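# Shelve labelled cartons onto rack boards A and B

## Task

Place each carton on the rack board named on its label (A is the top board, B the bottom one), resting level on its bottom face and not stacked on any other carton; a carton that drops or slides down by more than a few centimetres counts as a failure.

## Robot and tools

ROBOT AND FRAME. Two six-joint arms, left_arm and right_arm, each with a two-finger gripper, ride on carriages on one floor track. left_rail carries left_arm and is always the carriage on the +y side; right_rail carries right_arm. Positions are in a table-fixed frame in metres: z = 0 at the table top, +z up, +x the way the arms face, +y to their left. The track runs along y at x = 0 (y = 0 mid-track); the table edge is at x = 0.17. An arm's base sits at x = 0, y = its carriage position, z = 0.04. Reported hand positions can be off by a few centimetres.

execute_actions. Argument actions: a list holding one action (or empty, which returns images and the scene number). An action may carry rows, steps, until, and rail commands. rows: up to 15 rows, each one control step (1/30 s). Each row is one flat list of 20 numbers in [-1, 1] covering both arms: left_arm first (shoulder pan, shoulder lift, elbow, wrist 1, wrist 2, wrist 3, then gripper position, force_limit, speed, activate), then the same ten for right_arm. The six joint numbers are offsets, scaled so 1.0 equals 1.481 rad for the two shoulder joints and 2.222 rad for elbow and wrists, measured from the Joint targets shown when the call starts (every row counts from that same start, not from the previous row). Sending the same offset in a later call moves the joint further. Offsets pushing a joint over 0.010 rad beyond its stated range are refused. steps: 1 to 450, at least the number of rows, default 15; after the last row the arm keeps heading to that row's target. until: ends early when rail conditions hold, e.g. {"left_rail": {"position_status": ["!=", "moving"]}}, or {"all": {"status": "ended"}}; numbers need a comparison (=, !=, <, <=, >, >=). Rail commands: {"left_rail": {"position_m": ..., "speed_m_s": ..., "acceleration_factor": ...}}; position_m is an absolute spot on the track, -0.8 to 1.5 for left_rail and -1.5 to 0.8 for right_rail; speed_m_s 0.01 to 1; acceleration_factor 0.1 to 1; {"stop": true} brakes. Keep the carriages at least 0.78 m apart. Any bad value rejects the whole call. cameras: list of names (cam_low, cam_left_wrist, cam_right_wrist, or "all").

GRIPPER NUMBERS. position +1 = fully open (140 mm), about -0.8 = pads touching, -1 = close until blocked. force_limit -1 to +1 sets squeeze (roughly 14 N to 58 N on narrow parts at slow close); speed -1 to +1 sets finger speed (about 30 to 250 mm/s); a fast close grips much harder. activate stays 0; send 1 once only if fault reads 7 or 13. To leave a gripper alone, resend its previous three values. After closing, object_status 2 means something is held; 3 means the target was reached or pads met; 0 moving; 1 blocked while opening. position_measured is in counts (3 open, 230 pads together). left_arm's fingers can fold: grip with the outer quarter of the pads near the tips, and avoid jabbing fingertips into surfaces. right_arm's fingers are rigid.

move. target: one 20-number row or a list of up to 15 rows, with joint offsets all taken from the current Joint targets. speed: rad/s for the joint with the farthest to travel, 0.004 to 3.14 (default 0.5), one value or one per target. blend: corner rounding in rad for lists (0 = halt at each). stop_force: 4 to 120 N; the arm's path halts when the wrist sensor feels that much push; use a slow speed for touching, and omit it when pulling away from contact. zero: with stop_force, re-zero the sensor first (default true). blocking=false returns after 0.5 s while motion continues; then use wait or stop before new rows or moves. The result adds a move: line (done, off_target, moving, held, fault; limits=held if steps were withheld).

Other tools. wait(seconds 0 to 3600) lets things run. stop() brakes a running move (not the carriages). zoom_image(camera, region [x0, y0, x1, y1] in pixels, at most 504 by 504) enlarges part of that camera's newest image. zero_wrist_force(arm) re-zeros that arm's wrist sensor. read_manual gives licence texts. finished_scene(scene) ends the scene; do it only when cartons sit still in place and carriages have stopped.

READING RESULTS. Joint positions and Joint targets: one block per arm, first the rail in m, then six joint angles in rad. end_effector_position (m) is the centre between the closed pads; the fingers point along the gripper's +z and close along its y. Wrist force/torque are in the hand's own axes. Rail position_status: moving, done, contact_stop, time_out, stopped, stopped_with_arm, stopped_for_other_arm, stopped_for_other_carriage; position_answer not_taken means resend once it stands. "joint command not followed" means the clearance check changed the arm's commands. To drive, send position_m and then an action with an until on that rail's status; let it arrive before positioning the gripper.

AVOID. Forces near 150 N or contact torques at the joint limits (elbow 132, wrists about 27 to 31 N m) stop the arm for 10 s. Never let the arms or grippers press on each other. Don't drop cartons, release them while moving, slam into the rack or table, or push anything off the table or onto the track strip. Long stretched-out holds heat motors (MOTOR HOT warns; 85 °C brakes the arm).

Each tool is called after "Request:" in YAML: its name, and indented under it one key for each argument.

## Session

Request:
execute_actions:
  actions: []

Scene clock: 0.00 s.
left_arm: end_effector_position=(+0.3563, +0.7786, +0.5790) position_measured=3 object_status=3 fault=0 end_effector_quat_wxyz=(+0.000, +0.000, +1.000, +0.000) | right_arm: end_effector_position=(+0.3563, -0.6214, +0.5790) position_measured=3 object_status=3 fault=0 end_effector_quat_wxyz=(+0.000, +0.000, +1.000, +0.000)
Joint positions: left_arm=[0.7 -0.281 -2.157 1.821 -1.235 -1.571 -0.28] | right_arm=[-0.7 -0.28 -2.157 1.821 -1.235 -1.571 -0.28]
Joint velocities: within noise
Joint torques (N m): no reading
Wrist force (N): no reading
Wrist torque (N m): no reading
Wrist force, peak (N): no reading
Joint targets: left_arm=[0.700 -0.281 -2.157 1.821 -1.235 -1.571 -0.280] | right_arm=[-0.700 -0.280 -2.157 1.821 -1.235 -1.571 -0.280]
Tool commands: left_gripper/position=+1.0 left_gripper/force_limit=+1.0 left_gripper/speed=+1.0 left_gripper/activate=+0.0 right_gripper/position=+1.0 right_gripper/force_limit=+1.0 right_gripper/speed=+1.0 right_gripper/activate=+0.0
left_rail: position_m=0.700 position_status=done
right_rail: position_m=-0.700 position_status=done

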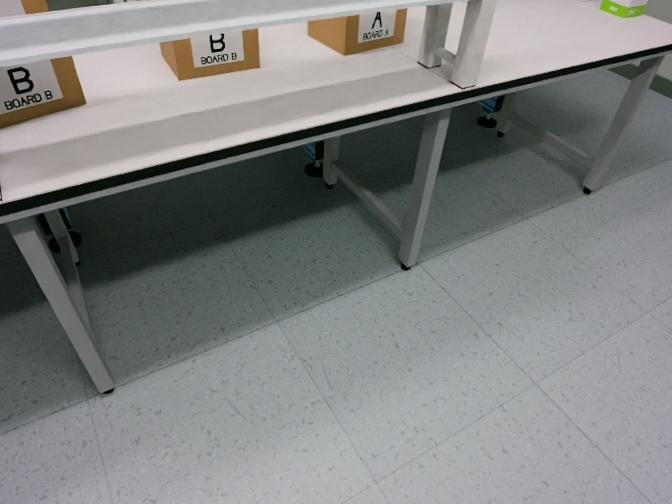

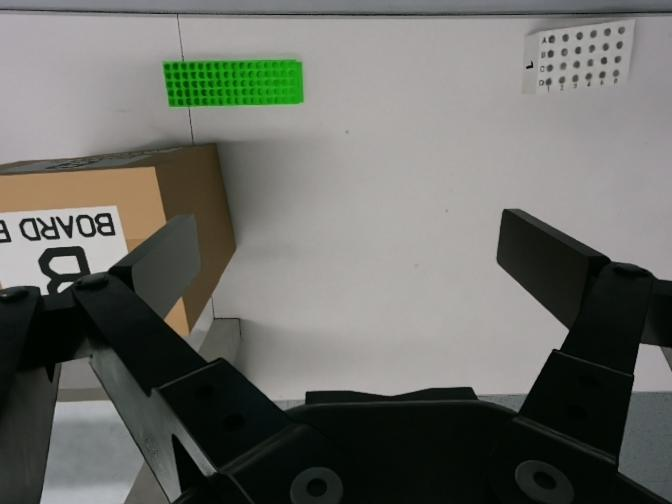

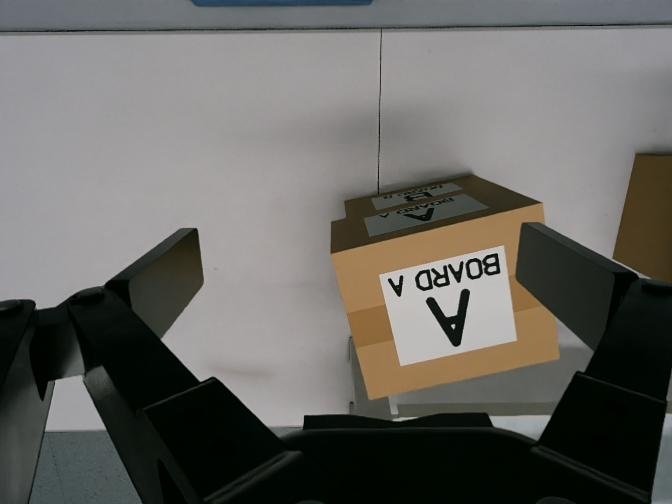

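Request:
move:
  target: [0.1897,0,0,-0.1512,-0.2831,1.0,-1,1,1,0,0.1891,0,0,0,1.0,0.126,1,1,1,0]
  speed: 0.9

Scene clock: 30.23 s.
left_arm: end_effector_position=(+0.4047, +0.6740, +0.6991) position_measured=236 object_status=3 fault=0 end_effector_quat_wxyz=(+0.342, +0.803, +0.487, -0.041) | right_arm: end_effector_position=(+0.3208, -0.2551, +1.1259) position_measured=3 object_status=3 fault=0 end_effector_quat_wxyz=(+0.000, +0.000, +0.444, +0.896)
Joint positions: left_arm=[0.7 0 -2.157 1.821 -1.571 -2.2 1.941] | right_arm=[-0.7 0 -2.157 1.821 -1.235 0.651 -0.001]
Joint torques (N m): left_arm=[12.11 1.19 -52.31 -9.28 -4.81 2.31] | right_arm=[11.82 3.2 -43.31 -4.75 6.93 2.88]
Wrist force (N): left_arm=[0.3 -0.2 0.0] | right_arm=[0.5 1.4 0.1]
Wrist torque (N m): left_arm=[0.11 0.03 -0.46] | right_arm=[0.25 -0.39 -0.18]
Wrist force, peak (N): left_arm=[-0.1 -0.4 -0.6] | right_arm=[1.0 -4.0 0.1]
Joint targets: left_arm=[0.700 0.001 -2.157 1.821 -1.571 -2.200 1.941] | right_arm=[-0.700 0.000 -2.157 1.821 -1.235 0.651 -0.001]
left_rail: position_m=0.700 position_status=done
right_rail: position_m=-0.700 position_status=done
move: done

Request:
move:
  target:
    - [0,0,0,0,0,0.5405,-1,1,1,0,0,0.0236,0.1143,0.892,0.414,0.0005,1,1,1,0]
    - [0,0,0,0,-0.8101,0.5405,-1,1,1,0,0,0.0236,0.1143,0.892,0.414,0.0005,1,1,1,0]
  speed: 0.9
  cameras: ["cam_right_wrist","cam_left_wrist"]

Scene clock: 49.47 s.
left_arm: end_effector_position=(+0.2290, +0.6516, +1.2023) position_measured=236 object_status=3 fault=0 end_effector_quat_wxyz=(+0.924, +0.344, -0.157, +0.059) | right_arm: end_effector_position=(+0.4335, -0.5261, +0.4585) position_measured=3 object_status=3 fault=0 end_effector_quat_wxyz=(+0.000, +0.907, +0.000, +0.422)
Joint positions: left_arm=[0.7 0.001 -2.157 1.821 -1.571 -4 3.142] | right_arm=[-0.7 0 -2.122 2.075 0.747 1.571 0.001]
Joint torques (N m): left_arm=[9.17 5.35 -49.21 -6.26 -5.8 2.44] | right_arm=[0.04 16.13 -32.98 4.05 3.54 2.85]
Wrist force (N): left_arm=[-0.1 0.3 -0.1] | right_arm=[-0.8 0.0 -1.1]
Wrist torque (N m): left_arm=[-0.09 0.13 -0.29] | right_arm=[-0.08 -0.01 0.08]
Wrist force, peak (N): left_arm=[-0.2 1.7 0.1] | right_arm=[-3.6 0.4 -2.8]
Joint targets: left_arm=[0.700 0.001 -2.157 1.821 -1.571 -4.000 3.142] | right_arm=[-0.700 0.000 -2.122 2.075 0.747 1.571 0.001]
left_rail: position_m=0.700 position_status=done
right_rail: position_m=-0.700 position_status=done
move: done
cam_left_wrist: T_world_to_cam=[[-0.21427, 0.76821, 0.60328, -1.16783], [-0.80224, 0.21394, -0.55736, 0.71065], [-0.55723, -0.60339, 0.57044, 0.01763]] pos_world=[0.3297, 0.75574, 1.09055]
cam_right_wrist: T_world_to_cam=[[-0.02515, -0.99964, -0.00915, -0.50384], [-0.84921, 0.02619, -0.52741, 0.62551], [0.52746, -0.00549, -0.84956, 0.33407]] pos_world=[0.34231, -0.51821, 0.6091]
Images, in order (width x height): cam_left_wrist 672x504, cam_right_wrist 672x504.

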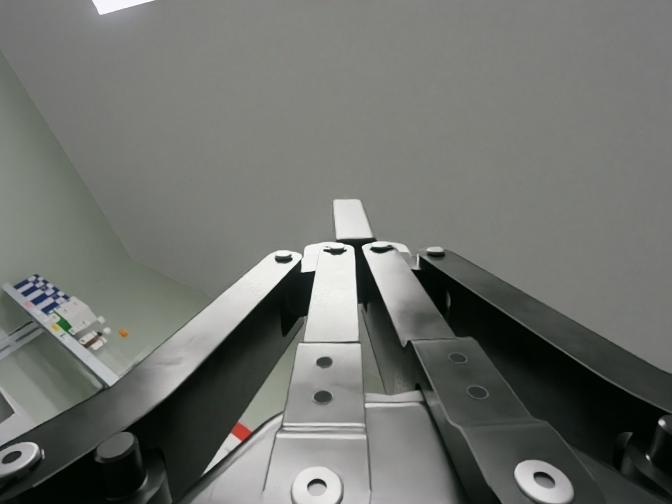

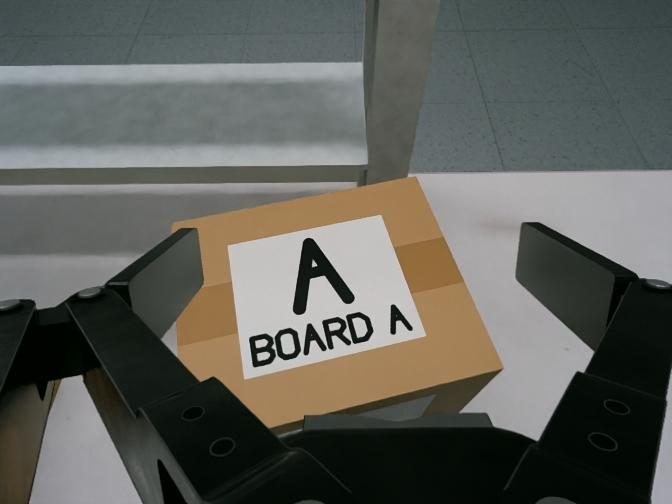

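Request:
execute_actions:
  actions:
    - {"right_rail":{"position_m":-0.47,"speed_m_s":0.5},"steps":150,"until":{"right_rail":{"position_status":["!=","moving"]}}}
  cameras: ["cam_right_wrist"]

Request:
execute_actions:
  actions:
    - {"right_rail":{"position_m":-0.2},"left_rail":{"position_m":1.2,"speed_m_s":0.6},"steps":150,"until":{"right_rail":{"position_status":["!=","moving"]}}}
  cameras: ["cam_right_wrist"]

Request:
execute_actions:
  actions:
    - {"right_rail":{"position_m":0.02},"steps":150,"until":{"right_rail":{"position_status":["!=","moving"]}}}
  cameras: ["cam_right_wrist"]

Request:
execute_actions:
  actions:
    - {"right_rail":{"position_m":0.3},"steps":150,"until":{"right_rail":{"position_status":["!=","moving"]}}}
  cameras: ["cam_right_wrist"]

Scene clock: 74.43 s.
left_arm: end_effector_position=(+0.2289, +0.6516, +1.2024) position_measured=236 object_status=3 fault=0 end_effector_quat_wxyz=(+0.924, +0.344, -0.157, +0.059) | right_arm: end_effector_position=(+0.4335, -0.2961, +0.4585) position_measured=3 object_status=3 fault=0 end_effector_quat_wxyz=(+0.000, +0.907, +0.000, +0.422)
Joint positions: left_arm=[0.7 0.001 -2.157 1.821 -1.571 -4 3.142] | right_arm=[-0.47 0 -2.122 2.075 0.747 1.571 0.001]
Joint torques (N m): left_arm=[7.39 3.23 -48.63 -3.05 -5.19 2.65] | right_arm=[-7.48 14.12 -35.86 2.66 -0.29 2.96]
Wrist force (N): left_arm=[-0.2 0.4 0.0] | right_arm=[-0.4 0.7 -1.0]
Wrist torque (N m): left_arm=[-0.08 0.16 -0.30] | right_arm=[0.07 -0.12 0.07]
Wrist force, peak (N): left_arm=[-0.4 0.7 -0.3] | right_arm=[-0.7 2.4 -0.9]
Joint targets: left_arm=[0.700 0.001 -2.157 1.821 -1.571 -4.000 3.142] | right_arm=[-0.470 0.000 -2.122 2.075 0.747 1.571 0.001]
Tool commands: left_gripper/position=-1.0 left_gripper/force_limit=+1.0 left_gripper/speed=+1.0 left_gripper/activate=+0.0 right_gripper/position=+1.0 right_gripper/force_limit=+1.0 right_gripper/speed=+1.0 right_gripper/activate=+0.0
left_rail: position_m=0.700 position_status=done
right_rail: position_m=-0.470 speed_m_s=0.50 position_status=done
cam_right_wrist: T_world_to_cam=[[-0.0252, -0.99964, -0.00906, -0.27396], [-0.84925, 0.02619, -0.52734, 0.6194], [0.52739, -0.00559, -0.84961, 0.33527]] pos_world=[0.34231, -0.28821, 0.609]

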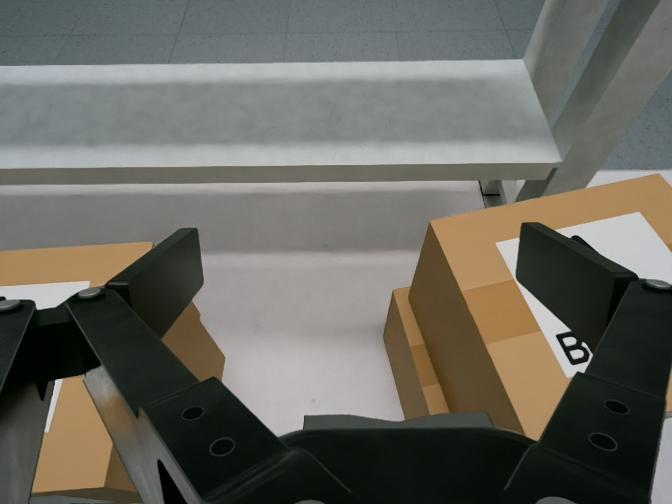

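Scene clock: 76.43 s.
left_arm: end_effector_position=(+0.2290, +1.1516, +1.2024) position_measured=236 object_status=3 fault=0 end_effector_quat_wxyz=(+0.924, +0.344, -0.157, +0.059) | right_arm: end_effector_position=(+0.4335, -0.0261, +0.4585) position_measured=3 object_status=3 fault=0 end_effector_quat_wxyz=(+0.000, +0.907, +0.000, +0.422)
Joint positions: left_arm=[1.2 0.001 -2.157 1.821 -1.571 -4 3.142] | right_arm=[-0.2 0 -2.122 2.075 0.747 1.571 0.001]
Joint torques (N m): left_arm=[6.42 3.2 -48.77 -1.23 -2.92 2.39] | right_arm=[-10.96 14.17 -39.49 0.58 -2.23 2.66]
Wrist force (N): left_arm=[-0.1 0.5 0.0] | right_arm=[-0.5 0.6 -1.0]
Wrist torque (N m): left_arm=[-0.05 0.11 -0.29] | right_arm=[0.05 -0.08 0.07]
Wrist force, peak (N): left_arm=[-0.2 1.8 -0.7] | right_arm=[-1.0 1.9 -0.9]
Joint targets: left_arm=[1.200 0.001 -2.157 1.821 -1.571 -4.000 3.142] | right_arm=[-0.200 0.000 -2.122 2.075 0.747 1.571 0.001]
Tool commands: left_gripper/position=-1.0 left_gripper/force_limit=+1.0 left_gripper/speed=+1.0 left_gripper/activate=+0.0 right_gripper/position=+1.0 right_gripper/force_limit=+1.0 right_gripper/speed=+1.0 right_gripper/activate=+0.0
left_rail: position_m=1.200 speed_m_s=0.60 position_status=done
right_rail: position_m=-0.200 speed_m_s=0.50 position_status=done
cam_right_wrist: T_world_to_cam=[[-0.02515, -0.99964, -0.00915, -0.00402], [-0.84925, 0.02619, -0.52734, 0.61233], [0.52739, -0.00549, -0.84961, 0.33678]] pos_world=[0.34231, -0.01821, 0.609]

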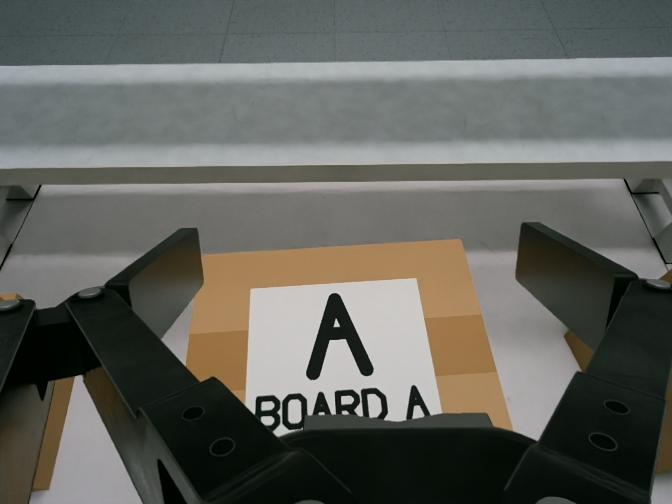

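Scene clock: 77.87 s.
left_arm: end_effector_position=(+0.2290, +1.1516, +1.2024) position_measured=236 object_status=3 fault=0 end_effector_quat_wxyz=(+0.924, +0.344, -0.157, +0.059) | right_arm: end_effector_position=(+0.4335, +0.1939, +0.4585) position_measured=3 object_status=3 fault=0 end_effector_quat_wxyz=(+0.000, +0.907, +0.000, +0.422)
Joint positions: left_arm=[1.2 0.001 -2.157 1.821 -1.571 -4 3.142] | right_arm=[0.02 0 -2.122 2.075 0.747 1.571 0.001]
Joint torques (N m): left_arm=[3.99 5.08 -48.67 -1.29 -1.12 2.22] | right_arm=[-13.16 13.25 -42.75 -1 -2.21 2.83]
Wrist force (N): left_arm=[-0.3 0.6 -0.1] | right_arm=[-0.7 0.4 -1.0]
Wrist torque (N m): left_arm=[-0.02 0.15 -0.30] | right_arm=[0.01 -0.05 0.08]
Wrist force, peak (N): left_arm=[-0.6 0.5 -0.4] | right_arm=[-0.7 1.8 -1.2]
Joint targets: left_arm=[1.200 0.001 -2.157 1.821 -1.571 -4.000 3.142] | right_arm=[0.020 0.000 -2.122 2.075 0.747 1.571 0.001]
Tool commands: left_gripper/position=-1.0 left_gripper/force_limit=+1.0 left_gripper/speed=+1.0 left_gripper/activate=+0.0 right_gripper/position=+1.0 right_gripper/force_limit=+1.0 right_gripper/speed=+1.0 right_gripper/activate=+0.0
left_rail: position_m=1.200 speed_m_s=0.60 position_status=done
right_rail: position_m=0.020 speed_m_s=0.50 position_status=done
cam_right_wrist: T_world_to_cam=[[-0.02515, -0.99964, -0.00915, 0.2159], [-0.84925, 0.02619, -0.52734, 0.60657], [0.52739, -0.00549, -0.84961, 0.33799]] pos_world=[0.34231, 0.20179, 0.609]

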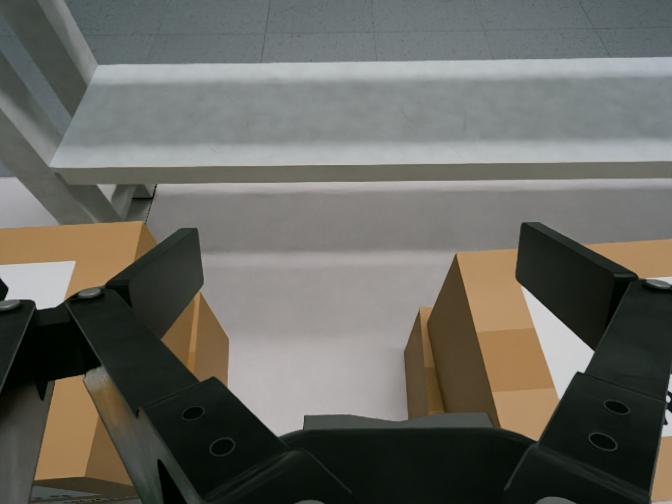

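Scene clock: 79.43 s.
left_arm: end_effector_position=(+0.2290, +1.1516, +1.2024) position_measured=236 object_status=3 fault=0 end_effector_quat_wxyz=(+0.924, +0.344, -0.157, +0.059) | right_arm: end_effector_position=(+0.4335, +0.4739, +0.4585) position_measured=3 object_status=3 fault=0 end_effector_quat_wxyz=(+0.000, +0.907, +0.000, +0.422)
Joint positions: left_arm=[1.2 0.001 -2.157 1.821 -1.571 -4 3.142] | right_arm=[0.3 0 -2.122 2.075 0.747 1.571 0.001]
Joint torques (N m): left_arm=[1.74 3.43 -48.97 -1.1 0.76 2.49] | right_arm=[-13.4 12.04 -45.23 -1.09 -2.42 2.96]
Wrist force (N): left_arm=[-0.3 0.3 0.0] | right_arm=[-0.9 0.3 -1.0]
Wrist torque (N m): left_arm=[-0.10 0.17 -0.29] | right_arm=[-0.02 -0.01 0.08]
Wrist force, peak (N): left_arm=[-0.3 0.7 -0.2] | right_arm=[-0.7 2.0 -1.2]
Joint targets: left_arm=[1.200 0.001 -2.157 1.821 -1.571 -4.000 3.142] | right_arm=[0.300 0.000 -2.122 2.075 0.747 1.571 0.001]
Tool commands: left_gripper/position=-1.0 left_gripper/force_limit=+1.0 left_gripper/speed=+1.0 left_gripper/activate=+0.0 right_gripper/position=+1.0 right_gripper/force_limit=+1.0 right_gripper/speed=+1.0 right_gripper/activate=+0.0
left_rail: position_m=1.200 speed_m_s=0.60 position_status=done
right_rail: position_m=0.300 speed_m_s=0.50 position_status=done
cam_right_wrist: T_world_to_cam=[[-0.02515, -0.99964, -0.00915, 0.4958], [-0.84921, 0.02619, -0.52741, 0.59926], [0.52746, -0.00549, -0.84956, 0.33948]] pos_world=[0.34231, 0.48179, 0.609]

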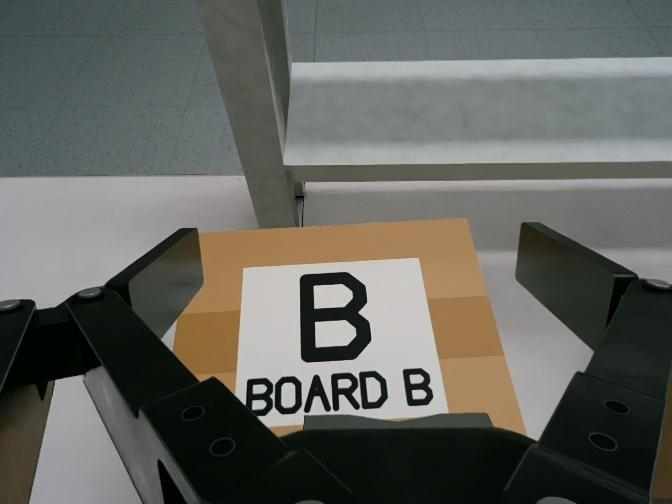

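Request:
move:
  target: [0,-0.04,0.2485,0.63639,0.01715,0,-1,1,1,0,0,-0.0636,0.1342,-0.40684,-0.33785,-0.0009,-1,1,1,0]
  speed: 0.8

Request:
execute_actions:
  actions:
    - {"right_rail":{"position_m":-0.589,"speed_m_s":0.6},"left_rail":{"position_m":0.198,"speed_m_s":0.6},"steps":250,"until":{"all":{"status":"ended"}}}
  cameras: ["cam_left_wrist","cam_right_wrist"]

Scene clock: 237.67 s.
left_arm: end_effector_position=(+0.4451, +1.1421, +0.5011) position_measured=236 object_status=3 fault=0 end_effector_quat_wxyz=(+0.658, +0.259, +0.658, -0.259) | right_arm: end_effector_position=(+0.4453, +0.7062, +0.5010) position_measured=235 object_status=3 fault=0 end_effector_quat_wxyz=(-0.259, +0.658, +0.259, +0.658)
Joint positions: left_arm=[1.2 0.001 -2.216 2.373 -0.157 -3.962 3.142] | right_arm=[0.3 0 -2.216 2.373 -0.157 0.82 -0.001]
Joint torques (N m): left_arm=[-4.76 -14.71 -40.23 1.25 1.79 2.32] | right_arm=[-1.78 -4.97 -34.88 -6.46 -3.31 -1.18]
Wrist force (N): left_arm=[0.0 0.9 0.1] | right_arm=[-0.4 0.9 -0.9]
Wrist torque (N m): left_arm=[0.17 0.28 -0.41] | right_arm=[0.01 -0.32 0.04]
Wrist force, peak (N): left_arm=[-1.0 2.2 1.9] | right_arm=[-3.5 3.2 -3.3]
Joint targets: left_arm=[1.200 0.001 -2.216 2.373 -0.157 -3.962 3.142] | right_arm=[0.300 0.000 -2.216 2.373 -0.157 0.820 -0.001]
left_rail: position_m=1.200 speed_m_s=0.60 position_status=done
right_rail: position_m=0.300 speed_m_s=0.50 position_status=done
move: done

Scene clock: 240.50 s.
left_arm: end_effector_position=(+0.4451, +0.1401, +0.5010) position_measured=236 object_status=3 fault=0 end_effector_quat_wxyz=(+0.658, +0.259, +0.658, -0.259) | right_arm: end_effector_position=(+0.4453, -0.1828, +0.5010) position_measured=235 object_status=3 fault=0 end_effector_quat_wxyz=(-0.259, +0.658, +0.259, +0.658)
Joint positions: left_arm=[0.198 0.001 -2.216 2.373 -0.157 -3.962 3.142] | right_arm=[-0.589 0 -2.216 2.373 -0.157 0.82 -0.001]
Joint torques (N m): left_arm=[-5.62 -12.77 -47.83 -0.36 1.92 2.13] | right_arm=[10.19 -2.84 -40.6 -3.42 -2.26 -0.81]
Wrist force (N): left_arm=[0.2 0.9 0.2] | right_arm=[-0.7 1.2 -0.8]
Wrist torque (N m): left_arm=[0.19 0.25 -0.42] | right_arm=[0.06 -0.27 0.04]
Wrist force, peak (N): left_arm=[0.2 2.4 -1.4] | right_arm=[-0.7 1.9 -2.1]
Joint targets: left_arm=[0.198 0.001 -2.216 2.373 -0.157 -3.962 3.142] | right_arm=[-0.589 0.000 -2.216 2.373 -0.157 0.820 -0.001]
Tool commands: left_gripper/position=-1.0 left_gripper/force_limit=+1.0 left_gripper/speed=+1.0 left_gripper/activate=+0.0 right_gripper/position=-1.0 right_gripper/force_limit=+1.0 right_gripper/speed=+1.0 right_gripper/activate=+0.0
left_rail: position_m=0.198 speed_m_s=0.60 position_status=done
right_rail: position_m=-0.589 speed_m_s=0.60 position_status=done
cam_left_wrist: T_world_to_cam=[[0.66836, 0.74383, 0.00284, -0.39409], [-0.25329, 0.224, 0.9411, -0.39393], [0.69939, -0.62971, 0.33812, -0.20965]] pos_world=[0.31024, 0.24935, 0.44273]
cam_right_wrist: T_world_to_cam=[[0.67209, -0.74017, -0.021, -0.41699], [-0.24294, -0.19363, -0.95052, 0.55075], [0.69948, 0.64394, -0.30995, 0.13759]] pos_world=[0.31782, -0.29061, 0.55739]

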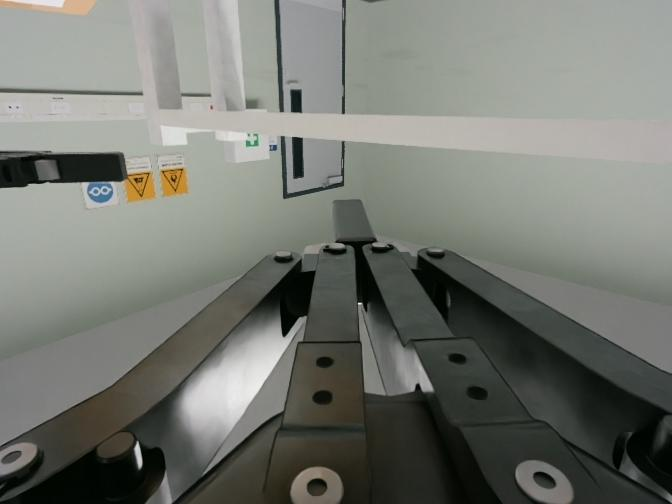

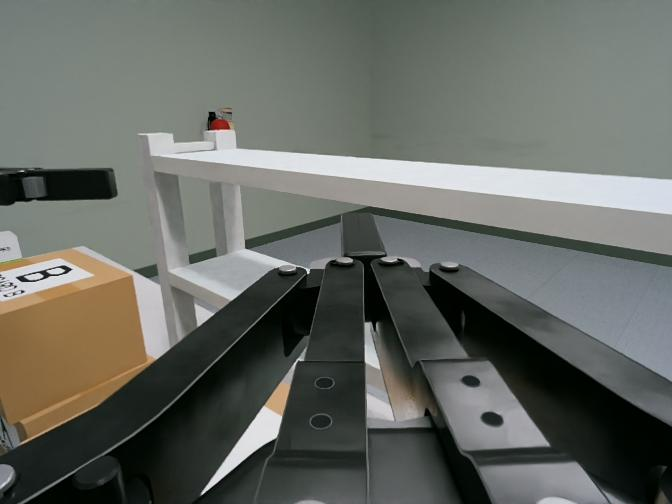

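Request:
move:
  target: [0,0.19985,0.1478,-0.281,0,0,-1,1,1,0,0,0.19985,0.1478,-0.281,0,0,-1,1,1,0]
  speed: 0.25
  stop_force: 25
  cameras: ["cam_left_wrist","cam_right_wrist"]

Scene clock: 255.50 s.
left_arm: end_effector_position=(+0.4451, +0.1401, +0.2740) position_measured=236 object_status=3 fault=0 end_effector_quat_wxyz=(+0.658, +0.259, +0.658, -0.259) | right_arm: end_effector_position=(+0.4453, -0.1828, +0.2740) position_measured=235 object_status=3 fault=0 end_effector_quat_wxyz=(-0.259, +0.658, +0.259, +0.658)
Joint positions: left_arm=[0.198 0.001 -1.92 2.701 -0.781 -3.962 3.142] | right_arm=[-0.589 0 -1.92 2.701 -0.781 0.82 -0.001]
Joint torques (N m): left_arm=[-14.79 14.95 -25.99 -5.75 1.92 1.8] | right_arm=[7.69 9.11 -22.79 -6.27 -1.43 -1.02]
Wrist force (N): left_arm=[0.3 1.0 0.0] | right_arm=[-1.0 0.8 -0.7]
Wrist torque (N m): left_arm=[0.19 0.19 -0.41] | right_arm=[0.04 -0.18 0.07]
Wrist force, peak (N): left_arm=[0.1 1.3 0.5] | right_arm=[-0.9 1.6 -1.5]
Joint targets: left_arm=[0.198 0.001 -1.920 2.701 -0.781 -3.962 3.142] | right_arm=[-0.589 0.000 -1.920 2.701 -0.781 0.820 -0.001]
left_rail: position_m=0.198 speed_m_s=0.60 position_status=done
right_rail: position_m=-0.589 speed_m_s=0.60 position_status=done
move: done
cam_left_wrist: T_world_to_cam=[[0.66836, 0.74383, 0.00284, -0.39351], [-0.25329, 0.224, 0.9411, -0.18028], [0.69939, -0.62971, 0.33812, -0.13297]] pos_world=[0.31034, 0.24935, 0.21573]
cam_right_wrist: T_world_to_cam=[[0.67207, -0.74018, -0.02106, -0.4218], [-0.24305, -0.19364, -0.95049, 0.33503], [0.69946, 0.64392, -0.31004, 0.06719]] pos_world=[0.31792, -0.29061, 0.33038]

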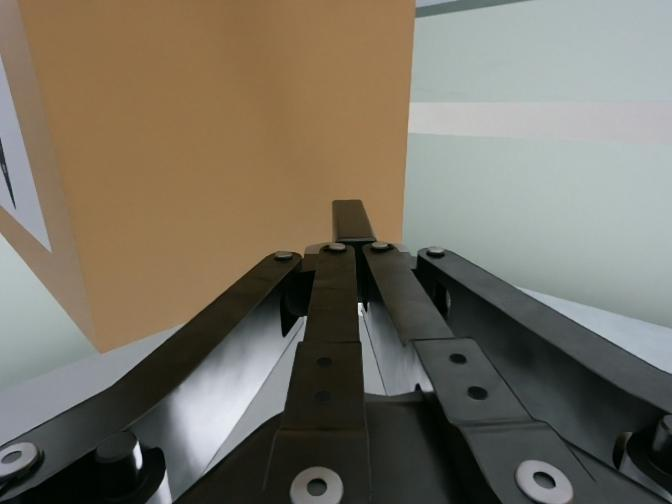

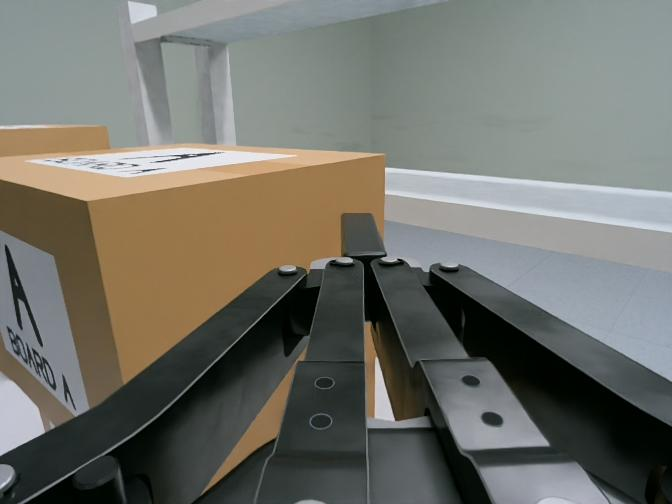

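Request:
execute_actions:
  actions:
    - {"left_rail":{"position_m":0.192,"speed_m_s":0.05},"steps":60,"until":{"left_rail":{"position_status":["!=","moving"]}}}

Request:
move:
  target: [0,0,0,0,0.05,0,-1,1,1,0,0,0,0,0,-0.05,0,-1,1,1,0]
  speed: 0.04
  stop_force: 15

Scene clock: 267.50 s.
left_arm: end_effector_position=(+0.4451, +0.1341, +0.2740) position_measured=236 object_status=3 fault=0 end_effector_quat_wxyz=(+0.658, +0.259, +0.658, -0.259) | right_arm: end_effector_position=(+0.4453, -0.1828, +0.2740) position_measured=235 object_status=3 fault=0 end_effector_quat_wxyz=(-0.259, +0.658, +0.259, +0.658)
Joint positions: left_arm=[0.192 0.001 -1.92 2.701 -0.781 -3.962 3.142] | right_arm=[-0.589 0 -1.92 2.701 -0.781 0.82 -0.001]
Joint torques (N m): left_arm=[-12.31 19.04 -25.96 -5.53 1.72 1.7] | right_arm=[7.27 10.16 -22.58 -6.47 -0.83 -0.89]
Wrist force (N): left_arm=[0.3 0.8 0.1] | right_arm=[-1.0 0.8 -0.8]
Wrist torque (N m): left_arm=[0.15 0.21 -0.42] | right_arm=[0.05 -0.19 0.07]
Wrist force, peak (N): left_arm=[0.2 1.7 -0.6] | right_arm=[-1.4 0.9 -1.3]
Joint targets: left_arm=[0.192 0.001 -1.920 2.701 -0.781 -3.962 3.142] | right_arm=[-0.589 0.000 -1.920 2.701 -0.781 0.820 -0.001]
Tool commands: left_gripper/position=-1.0 left_gripper/force_limit=+1.0 left_gripper/speed=+1.0 left_gripper/activate=+0.0 right_gripper/position=-1.0 right_gripper/force_limit=+1.0 right_gripper/speed=+1.0 right_gripper/activate=+0.0
left_rail: position_m=0.192 speed_m_s=0.05 position_status=done
right_rail: position_m=-0.589 speed_m_s=0.60 position_status=done

Scene clock: 270.60 s.
left_arm: end_effector_position=(+0.4259, +0.1149, +0.2740) position_measured=236 object_status=3 fault=0 end_effector_quat_wxyz=(+0.647, +0.285, +0.647, -0.285) | right_arm: end_effector_position=(+0.4258, -0.1635, +0.2740) position_measured=235 object_status=3 fault=0 end_effector_quat_wxyz=(-0.285, +0.647, +0.286, +0.647) end_effector_velocity=(+0.000, +0.000, +0.000) end_effector_angular_velocity=(+0.000, +0.000, -0.001)
Joint positions: left_arm=[0.192 0.001 -1.92 2.701 -0.781 -3.882 3.142] | right_arm=[-0.589 0 -1.92 2.701 -0.781 0.74 -0.001]
Joint velocities: left_arm=[within noise] | right_arm=[0.001 -0.001 0 0 0 0.001 0]
Joint torques (N m): left_arm=[-12.24 17.06 -29.05 -3.77 1.23 1.61] | right_arm=[4.18 10.37 -23.09 -4.86 0.11 -1.08]
Wrist force (N): left_arm=[2.7 15.3 -15.6] | right_arm=[-1.0 16.1 -14.4]
Wrist torque (N m): left_arm=[-0.08 0.39 -0.38] | right_arm=[-0.44 -0.17 0.08]
Wrist force, peak (N): left_arm=[2.2 21.3 -21.3] | right_arm=[-1.1 21.0 -19.8]
Joint targets: left_arm=[0.192 0.001 -1.920 2.701 -0.781 -3.882 3.142] | right_arm=[-0.589 0.000 -1.920 2.701 -0.781 0.740 -0.001]
left_rail: position_m=0.192 speed_m_s=0.05 position_status=done
right_rail: position_m=-0.589 speed_m_s=0.60 position_status=done
move: contact (left_arm, right_arm); left_arm: the wrist 2 is farthest, 0.031 rad from its target; right_arm: the wrist 2 is farthest, 0.031 rad from its target

Request:
move:
  target:
    - [0,0,0,0,-0.008,0,-1,1,1,0,0,0,0,0,0.008,0,-1,1,1,0]
    - [0,0.02151,-0.00725,-0.00709,-0.008,0,-1,1,1,0,0,0.02151,-0.00725,-0.00709,0.008,0,-1,1,1,0]
  speed: 0.06

Request:
move:
  target: [0,0,0,0,0.03,0,-1,1,1,0,0,0,0,0,-0.03,0,-1,1,1,0]
  speed: 0.04
  stop_force: 15

Request:
move:
  target: [0,0,0,0,0.0038,0,-1,1,1,0,0,0,0,0,-0.0038,0,-1,1,1,0]
  speed: 0.04
  cameras: ["cam_right_wrist","cam_left_wrist"]

Scene clock: 284.37 s.
left_arm: end_effector_position=(+0.4423, +0.1191, +0.2740) position_measured=236 object_status=3 fault=0 end_effector_quat_wxyz=(+0.650, +0.280, +0.650, -0.279) | right_arm: end_effector_position=(+0.4422, -0.1676, +0.2740) position_measured=235 object_status=3 fault=0 end_effector_quat_wxyz=(-0.279, +0.649, +0.280, +0.650)
Joint positions: left_arm=[0.192 0.001 -1.888 2.685 -0.797 -3.9 3.142] | right_arm=[-0.589 0 -1.888 2.685 -0.797 0.757 -0.001]
Joint torques (N m): left_arm=[-11.97 14.69 -47.91 -5.39 -1.49 2.01] | right_arm=[5.03 7.71 -37.01 -5.92 3.15 -0.6]
Wrist force (N): left_arm=[0.6 0.9 -2.9] | right_arm=[-0.9 0.4 -0.7]
Wrist torque (N m): left_arm=[0.15 0.25 -0.42] | right_arm=[-0.07 -0.24 0.08]
Wrist force, peak (N): left_arm=[3.3 15.8 -14.8] | right_arm=[-1.2 17.5 -17.2]
Joint targets: left_arm=[0.192 0.001 -1.888 2.685 -0.797 -3.900 3.142] | right_arm=[-0.589 0.000 -1.888 2.685 -0.797 0.757 -0.001]
left_rail: position_m=0.192 speed_m_s=0.05 position_status=done
right_rail: position_m=-0.589 speed_m_s=0.60 position_status=done
move: done

Scene clock: 286.37 s.
left_arm: end_effector_position=(+0.4377, +0.1147, +0.2740) position_measured=236 object_status=3 fault=0 end_effector_quat_wxyz=(+0.647, +0.286, +0.647, -0.285) | right_arm: end_effector_position=(+0.4373, -0.1629, +0.2741) position_measured=235 object_status=3 fault=0 end_effector_quat_wxyz=(-0.286, +0.646, +0.287, +0.647)
Joint positions: left_arm=[0.192 0.001 -1.888 2.685 -0.797 -3.881 3.142] | right_arm=[-0.589 0 -1.888 2.685 -0.797 0.737 -0.001]
Joint torques (N m): left_arm=[-12.11 11.9 -45.43 -4 2.01 1.71] | right_arm=[4.27 7.53 -34.2 -4.35 -0.96 -1.06]
Wrist force (N): left_arm=[2.5 16.5 -14.6] | right_arm=[-0.6 17.1 -17.6]
Wrist torque (N m): left_arm=[-0.07 0.32 -0.39] | right_arm=[-0.54 -0.24 0.09]
Wrist force, peak (N): left_arm=[0.6 22.0 -22.0] | right_arm=[-0.5 20.6 -20.1]
Joint targets: left_arm=[0.192 0.001 -1.888 2.685 -0.797 -3.881 3.142] | right_arm=[-0.589 0.000 -1.888 2.685 -0.797 0.737 -0.001]
left_rail: position_m=0.192 speed_m_s=0.05 position_status=done
right_rail: position_m=-0.589 speed_m_s=0.60 position_status=done
move: contact (left_arm, right_arm); left_arm: the wrist 2 is farthest, 0.048 rad from its target; right_arm: the wrist 2 is farthest, 0.047 rad from its target

Scene clock: 286.93 s.
left_arm: end_effector_position=(+0.4356, +0.1129, +0.2740) position_measured=236 object_status=3 fault=0 end_effector_quat_wxyz=(+0.646, +0.288, +0.646, -0.288) | right_arm: end_effector_position=(+0.4353, -0.1611, +0.2741) position_measured=235 object_status=3 fault=0 end_effector_quat_wxyz=(-0.288, +0.645, +0.289, +0.646)
Joint positions: left_arm=[0.192 0.001 -1.888 2.685 -0.797 -3.873 3.142] | right_arm=[-0.589 0 -1.888 2.685 -0.797 0.729 -0.001]
Joint torques (N m): left_arm=[-21.27 11.81 -44.6 -3.78 29.39 1.59] | right_arm=[22.36 7.16 -33.39 -3.87 -28.62 -1.15]
Wrist force (N): left_arm=[0.2 55.4 -55.0] | right_arm=[0.6 53.7 -53.9]
Wrist torque (N m): left_arm=[-0.99 0.28 -0.38] | right_arm=[-1.35 -0.24 0.10]
Wrist force, peak (N): left_arm=[0.2 55.4 -55.0] | right_arm=[0.6 53.7 -53.9]
Joint targets: left_arm=[0.192 0.001 -1.888 2.685 -0.797 -3.873 3.142] | right_arm=[-0.589 0.000 -1.888 2.685 -0.797 0.729 -0.001]
left_rail: position_m=0.192 speed_m_s=0.05 position_status=done
right_rail: position_m=-0.589 speed_m_s=0.60 position_status=done
move: done
cam_left_wrist: T_world_to_cam=[[0.73164, 0.68168, 0.00284, -0.3875], [-0.23245, 0.24556, 0.9411, -0.1882], [0.64083, -0.68921, 0.33812, -0.11126]] pos_world=[0.31107, 0.23369, 0.21583]
cam_right_wrist: T_world_to_cam=[[0.73653, -0.67608, -0.02095, -0.41683], [-0.22437, -0.21498, -0.95049, 0.3253], [0.63811, 0.70477, -0.31004, 0.09683]] pos_world=[0.31821, -0.28012, 0.33048]
Images, in order (width x height): cam_left_wrist 672x504, cam_right_wrist 672x504.

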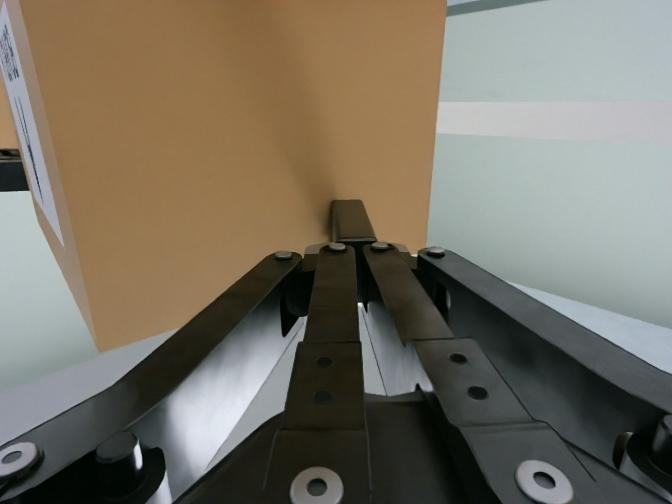

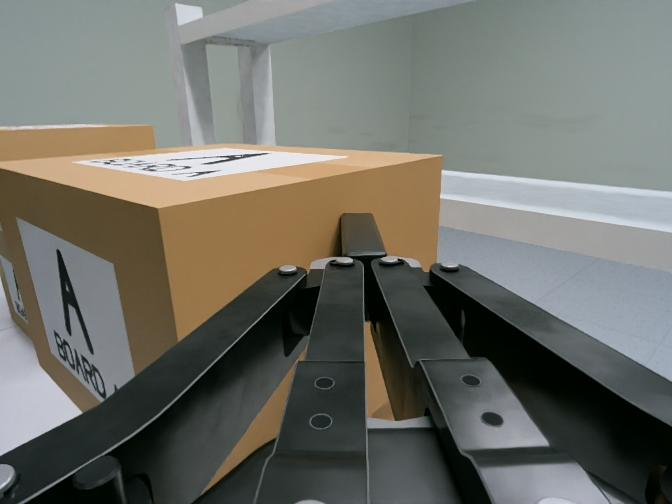

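Request:
move:
  target:
    - [0,-0.1886,-0.1162,0.24191,0,0,-1,1,1,0,0,-0.1886,-0.1162,0.24191,0,0,-1,1,1,0]
    - [0,-0.21168,-0.25585,0.39694,0,0,-1,1,1,0,0,-0.21168,-0.25585,0.39694,0,0,-1,1,1,0]
  speed: 0.15
  blend: [0.05,0]
  cameras: ["cam_right_wrist","cam_left_wrist"]

Scene clock: 310.33 s.
left_arm: end_effector_position=(+0.4355, +0.1128, +0.6439) position_measured=236 object_status=3 fault=0 end_effector_quat_wxyz=(+0.646, +0.288, +0.646, -0.288) | right_arm: end_effector_position=(+0.4351, -0.1610, +0.6439) position_measured=235 object_status=3 fault=0 end_effector_quat_wxyz=(-0.288, +0.645, +0.289, +0.646)
Joint positions: left_arm=[0.192 0.001 -2.202 2.117 0.085 -3.873 3.142] | right_arm=[-0.589 0 -2.202 2.117 0.085 0.729 -0.001]
Joint torques (N m): left_arm=[-50.75 -21.69 -68.59 0.09 11.25 1.53] | right_arm=[40.56 -10.52 -58.04 0.07 -29.18 -0.83]
Wrist force (N): left_arm=[7.1 56.3 -60.3] | right_arm=[-8.3 56.2 -58.6]
Wrist torque (N m): left_arm=[-0.93 0.52 -0.33] | right_arm=[-1.48 -0.57 -0.01]
Wrist force, peak (N): left_arm=[7.1 57.1 -60.5] | right_arm=[-9.2 57.0 -60.4]
Joint targets: left_arm=[0.192 0.001 -2.202 2.117 0.085 -3.873 3.142] | right_arm=[-0.589 0.000 -2.202 2.117 0.085 0.729 -0.001]
left_rail: position_m=0.192 speed_m_s=0.05 position_status=done
right_rail: position_m=-0.589 speed_m_s=0.60 position_status=done
move: done
cam_left_wrist: T_world_to_cam=[[0.73194, 0.68136, 0.00286, -0.38844], [-0.23241, 0.24572, 0.94107, -0.53634], [0.6405, -0.68947, 0.33821, -0.23622]] pos_world=[0.31097, 0.23359, 0.58573]
cam_right_wrist: T_world_to_cam=[[0.73679, -0.6758, -0.02093, -0.40896], [-0.22422, -0.21503, -0.95052, 0.67684], [0.63786, 0.70502, -0.30996, 0.2116]] pos_world=[0.31811, -0.28002, 0.70039]
Images, in order (width x height): cam_left_wrist 672x504, cam_right_wrist 672x504.

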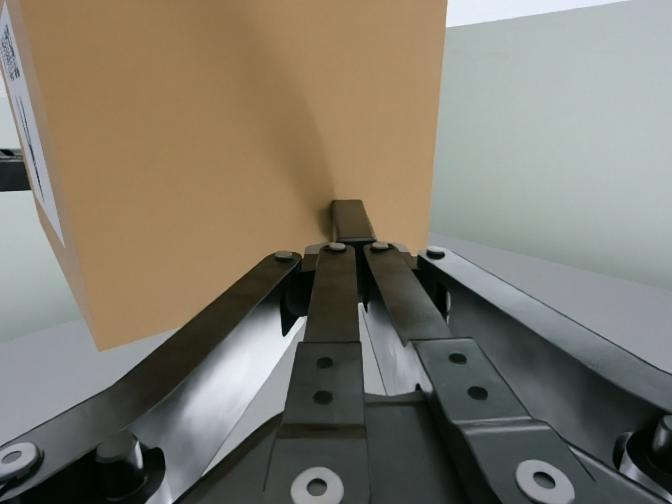

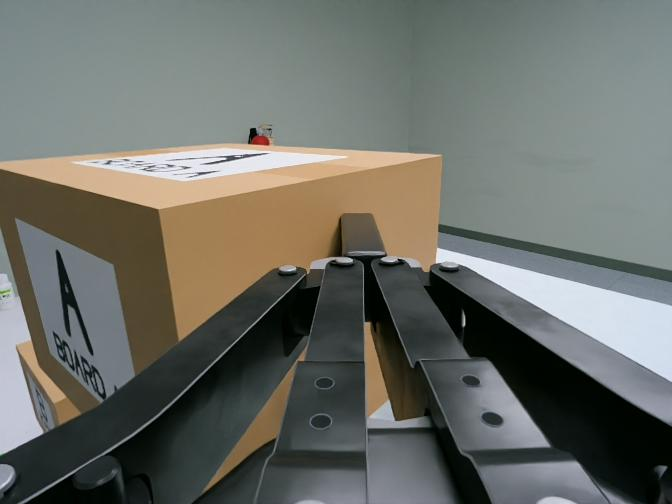

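Request:
move:
  target: [0,0.41584,-0.18413,-0.09303,0,0,-1,1,1,0,0,0.41584,-0.18413,-0.09303,0,0,-1,1,1,0]
  speed: 0.12
  cameras: ["cam_right_wrist","cam_left_wrist"]

Scene clock: 327.23 s.
left_arm: end_effector_position=(+0.7854, +0.1130, +0.6439) position_measured=236 object_status=3 fault=0 end_effector_quat_wxyz=(+0.646, +0.288, +0.646, -0.288) | right_arm: end_effector_position=(+0.7850, -0.1611, +0.6439) position_measured=235 object_status=3 fault=0 end_effector_quat_wxyz=(-0.288, +0.645, +0.289, +0.646)
Joint positions: left_arm=[0.192 0.001 -1.586 1.708 -0.122 -3.873 3.142] | right_arm=[-0.589 0 -1.586 1.708 -0.122 0.729 -0.001]
Joint torques (N m): left_arm=[-51.55 -35.42 -68.95 -7.45 11.49 1.5] | right_arm=[32.6 -43.13 -55.95 -9.28 -21.59 -0.64]
Wrist force (N): left_arm=[7.3 40.5 -42.6] | right_arm=[-8.3 40.5 -41.8]
Wrist torque (N m): left_arm=[-0.57 0.57 -0.30] | right_arm=[-1.01 -0.54 0.01]
Wrist force, peak (N): left_arm=[7.9 55.7 -61.2] | right_arm=[-9.3 55.9 -59.9]
Joint targets: left_arm=[0.192 0.001 -1.586 1.708 -0.122 -3.873 3.142] | right_arm=[-0.589 0.000 -1.586 1.708 -0.122 0.729 -0.001]
left_rail: position_m=0.192 speed_m_s=0.05 position_status=done
right_rail: position_m=-0.589 speed_m_s=0.60 position_status=done
move: done
cam_left_wrist: T_world_to_cam=[[0.73196, 0.68134, 0.00279, -0.64465], [-0.2323, 0.2457, 0.9411, -0.45516], [0.64052, -0.6895, 0.33812, -0.46015]] pos_world=[0.66087, 0.23379, 0.58573]
cam_right_wrist: T_world_to_cam=[[0.73682, -0.67576, -0.02102, -0.66678], [-0.22435, -0.21506, -0.95048, 0.75533], [0.63778, 0.70505, -0.31007, -0.01137]] pos_world=[0.66801, -0.28012, 0.70038]
Images, in order (width x height): cam_left_wrist 672x504, cam_right_wrist 672x504.

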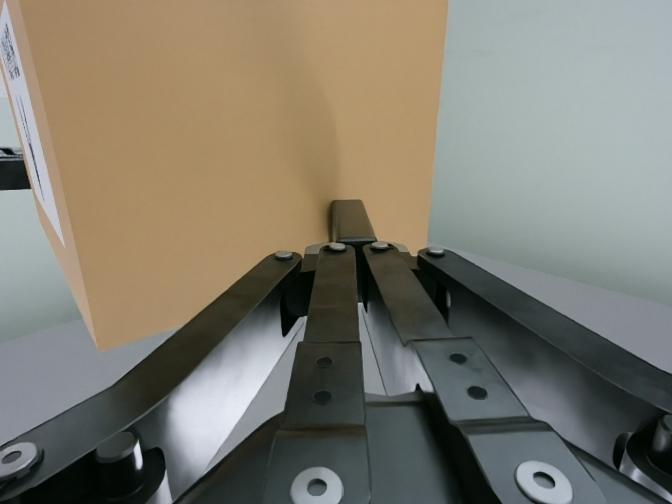

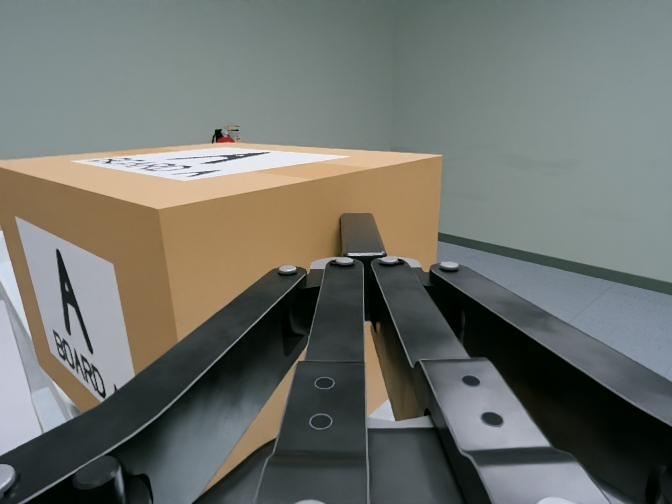

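Request:
move:
  target:
    - [0,0.00496,0.02063,-0.02394,0,0,-1,1,1,0,0,0.00496,0.02063,-0.02394,0,0,-1,1,1,0]
    - [0,0.01048,0.03704,-0.04403,0,0,-1,1,1,0,0,0.01048,0.03704,-0.04403,0,0,-1,1,1,0]
  speed: [0.04,0.02]
  stop_force: 10

Scene clock: 339.27 s.
left_arm: end_effector_position=(+0.7857, +0.1130, +0.6043) position_measured=236 object_status=3 fault=0 end_effector_quat_wxyz=(+0.646, +0.288, +0.646, -0.288) | right_arm: end_effector_position=(+0.7853, -0.1611, +0.6046) position_measured=235 object_status=3 fault=0 end_effector_quat_wxyz=(-0.288, +0.645, +0.289, +0.646)
Joint positions: left_arm=[0.192 0.001 -1.575 1.768 -0.192 -3.873 3.142] | right_arm=[-0.589 0 -1.575 1.767 -0.192 0.729 -0.001]
Joint torques (N m): left_arm=[-50.55 -70.3 -62.31 0.14 11.22 1.56] | right_arm=[31.98 -58.76 -49.12 1.54 -13.09 -0.89]
Wrist force (N): left_arm=[1.0 41.5 -43.6] | right_arm=[1.7 39.3 -42.0]
Wrist torque (N m): left_arm=[-0.73 0.46 -0.44] | right_arm=[-1.07 -0.36 0.16]
Wrist force, peak (N): left_arm=[-6.2 43.8 -46.0] | right_arm=[-9.1 40.5 -42.5]
Joint targets: left_arm=[0.192 0.001 -1.575 1.768 -0.192 -3.873 3.142] | right_arm=[-0.589 0.000 -1.575 1.767 -0.192 0.729 -0.001]
left_rail: position_m=0.192 speed_m_s=0.05 position_status=done
right_rail: position_m=-0.589 speed_m_s=0.60 position_status=done
move: contact (left_arm, right_arm); path passed 1 of 2 targets; left_arm: the wrist 1 is farthest, 0.028 rad from its target; right_arm: the wrist 1 is farthest, 0.028 rad from its target

Request:
move:
  target:
    - [0,0,0,0,-0.02,0,-1,1,1,0,0,0,0,0,0.02,0,-1,1,1,0]
    - [0,-0.18203,0.09916,0.02171,-0.025,0,-1,1,1,0,0,-0.18203,0.0996,0.02171,0.028,0,-1,1,1,0]
    - [0,-0.33907,0.24712,-0.02157,-0.04001,0,-1,1,1,0,0,-0.33907,0.24757,-0.02157,0.04109,0,-1,1,1,0]
  speed: [0.06,0.2,0.4]
  blend: [0,0.05,0]
  cameras: ["cam_right_wrist","cam_left_wrist"]

Scene clock: 362.47 s.
left_arm: end_effector_position=(+0.5072, +0.1340, +0.5016) position_measured=236 object_status=3 fault=0 end_effector_quat_wxyz=(+0.658, +0.260, +0.657, -0.259) | right_arm: end_effector_position=(+0.5072, -0.1828, +0.5010) position_measured=235 object_status=3 fault=0 end_effector_quat_wxyz=(-0.259, +0.658, +0.260, +0.658)
Joint positions: left_arm=[0.192 0.001 -2.077 2.316 -0.24 -3.961 3.142] | right_arm=[-0.589 0 -2.077 2.317 -0.24 0.82 -0.001]
Joint torques (N m): left_arm=[9.73 -23.82 -40.04 -5.84 -2.41 1.34] | right_arm=[-12.52 -17.02 -35.04 -6.16 3.58 -0.85]
Wrist force (N): left_arm=[0.1 0.8 0.2] | right_arm=[-4.7 0.8 0.2]
Wrist torque (N m): left_arm=[0.14 0.24 -0.40] | right_arm=[0.04 0.61 0.02]
Wrist force, peak (N): left_arm=[1.3 41.9 -44.1] | right_arm=[1.0 39.5 -42.9]
Joint targets: left_arm=[0.192 0.001 -2.078 2.317 -0.240 -3.961 3.142] | right_arm=[-0.589 0.000 -2.078 2.317 -0.240 0.820 -0.001]
left_rail: position_m=0.192 speed_m_s=0.05 position_status=done
right_rail: position_m=-0.589 speed_m_s=0.60 position_status=done
move: done
cam_left_wrist: T_world_to_cam=[[0.66855, 0.74366, 0.00372, -0.43161], [-0.25445, 0.22405, 0.94078, -0.37674], [0.69878, -0.6299, 0.33901, -0.25722]] pos_world=[0.37244, 0.24335, 0.44323]
cam_right_wrist: T_world_to_cam=[[0.67214, -0.74013, -0.0208, -0.45871], [-0.24273, -0.19372, -0.95056, 0.5657], [0.69951, 0.64396, -0.30986, 0.09423]] pos_world=[0.37972, -0.29061, 0.55739]
Images, in order (width x height): cam_left_wrist 672x504, cam_right_wrist 672x504.

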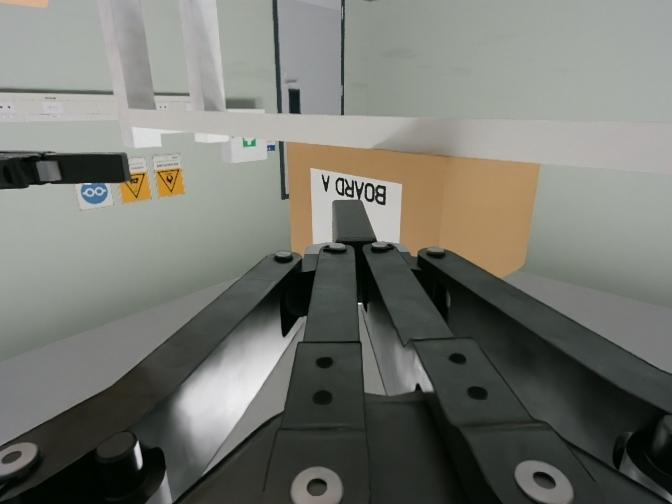

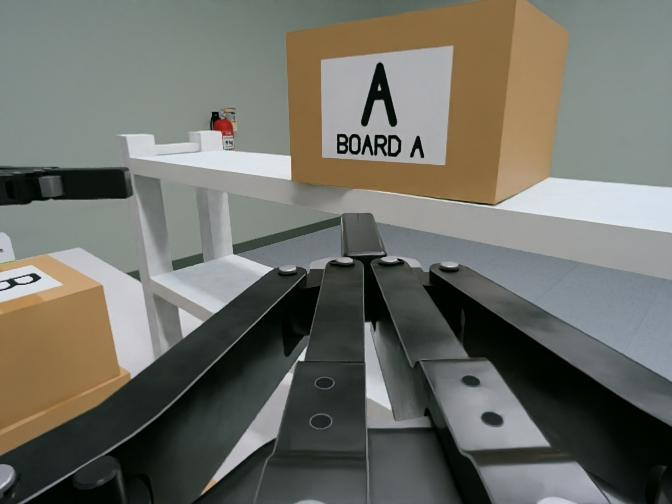

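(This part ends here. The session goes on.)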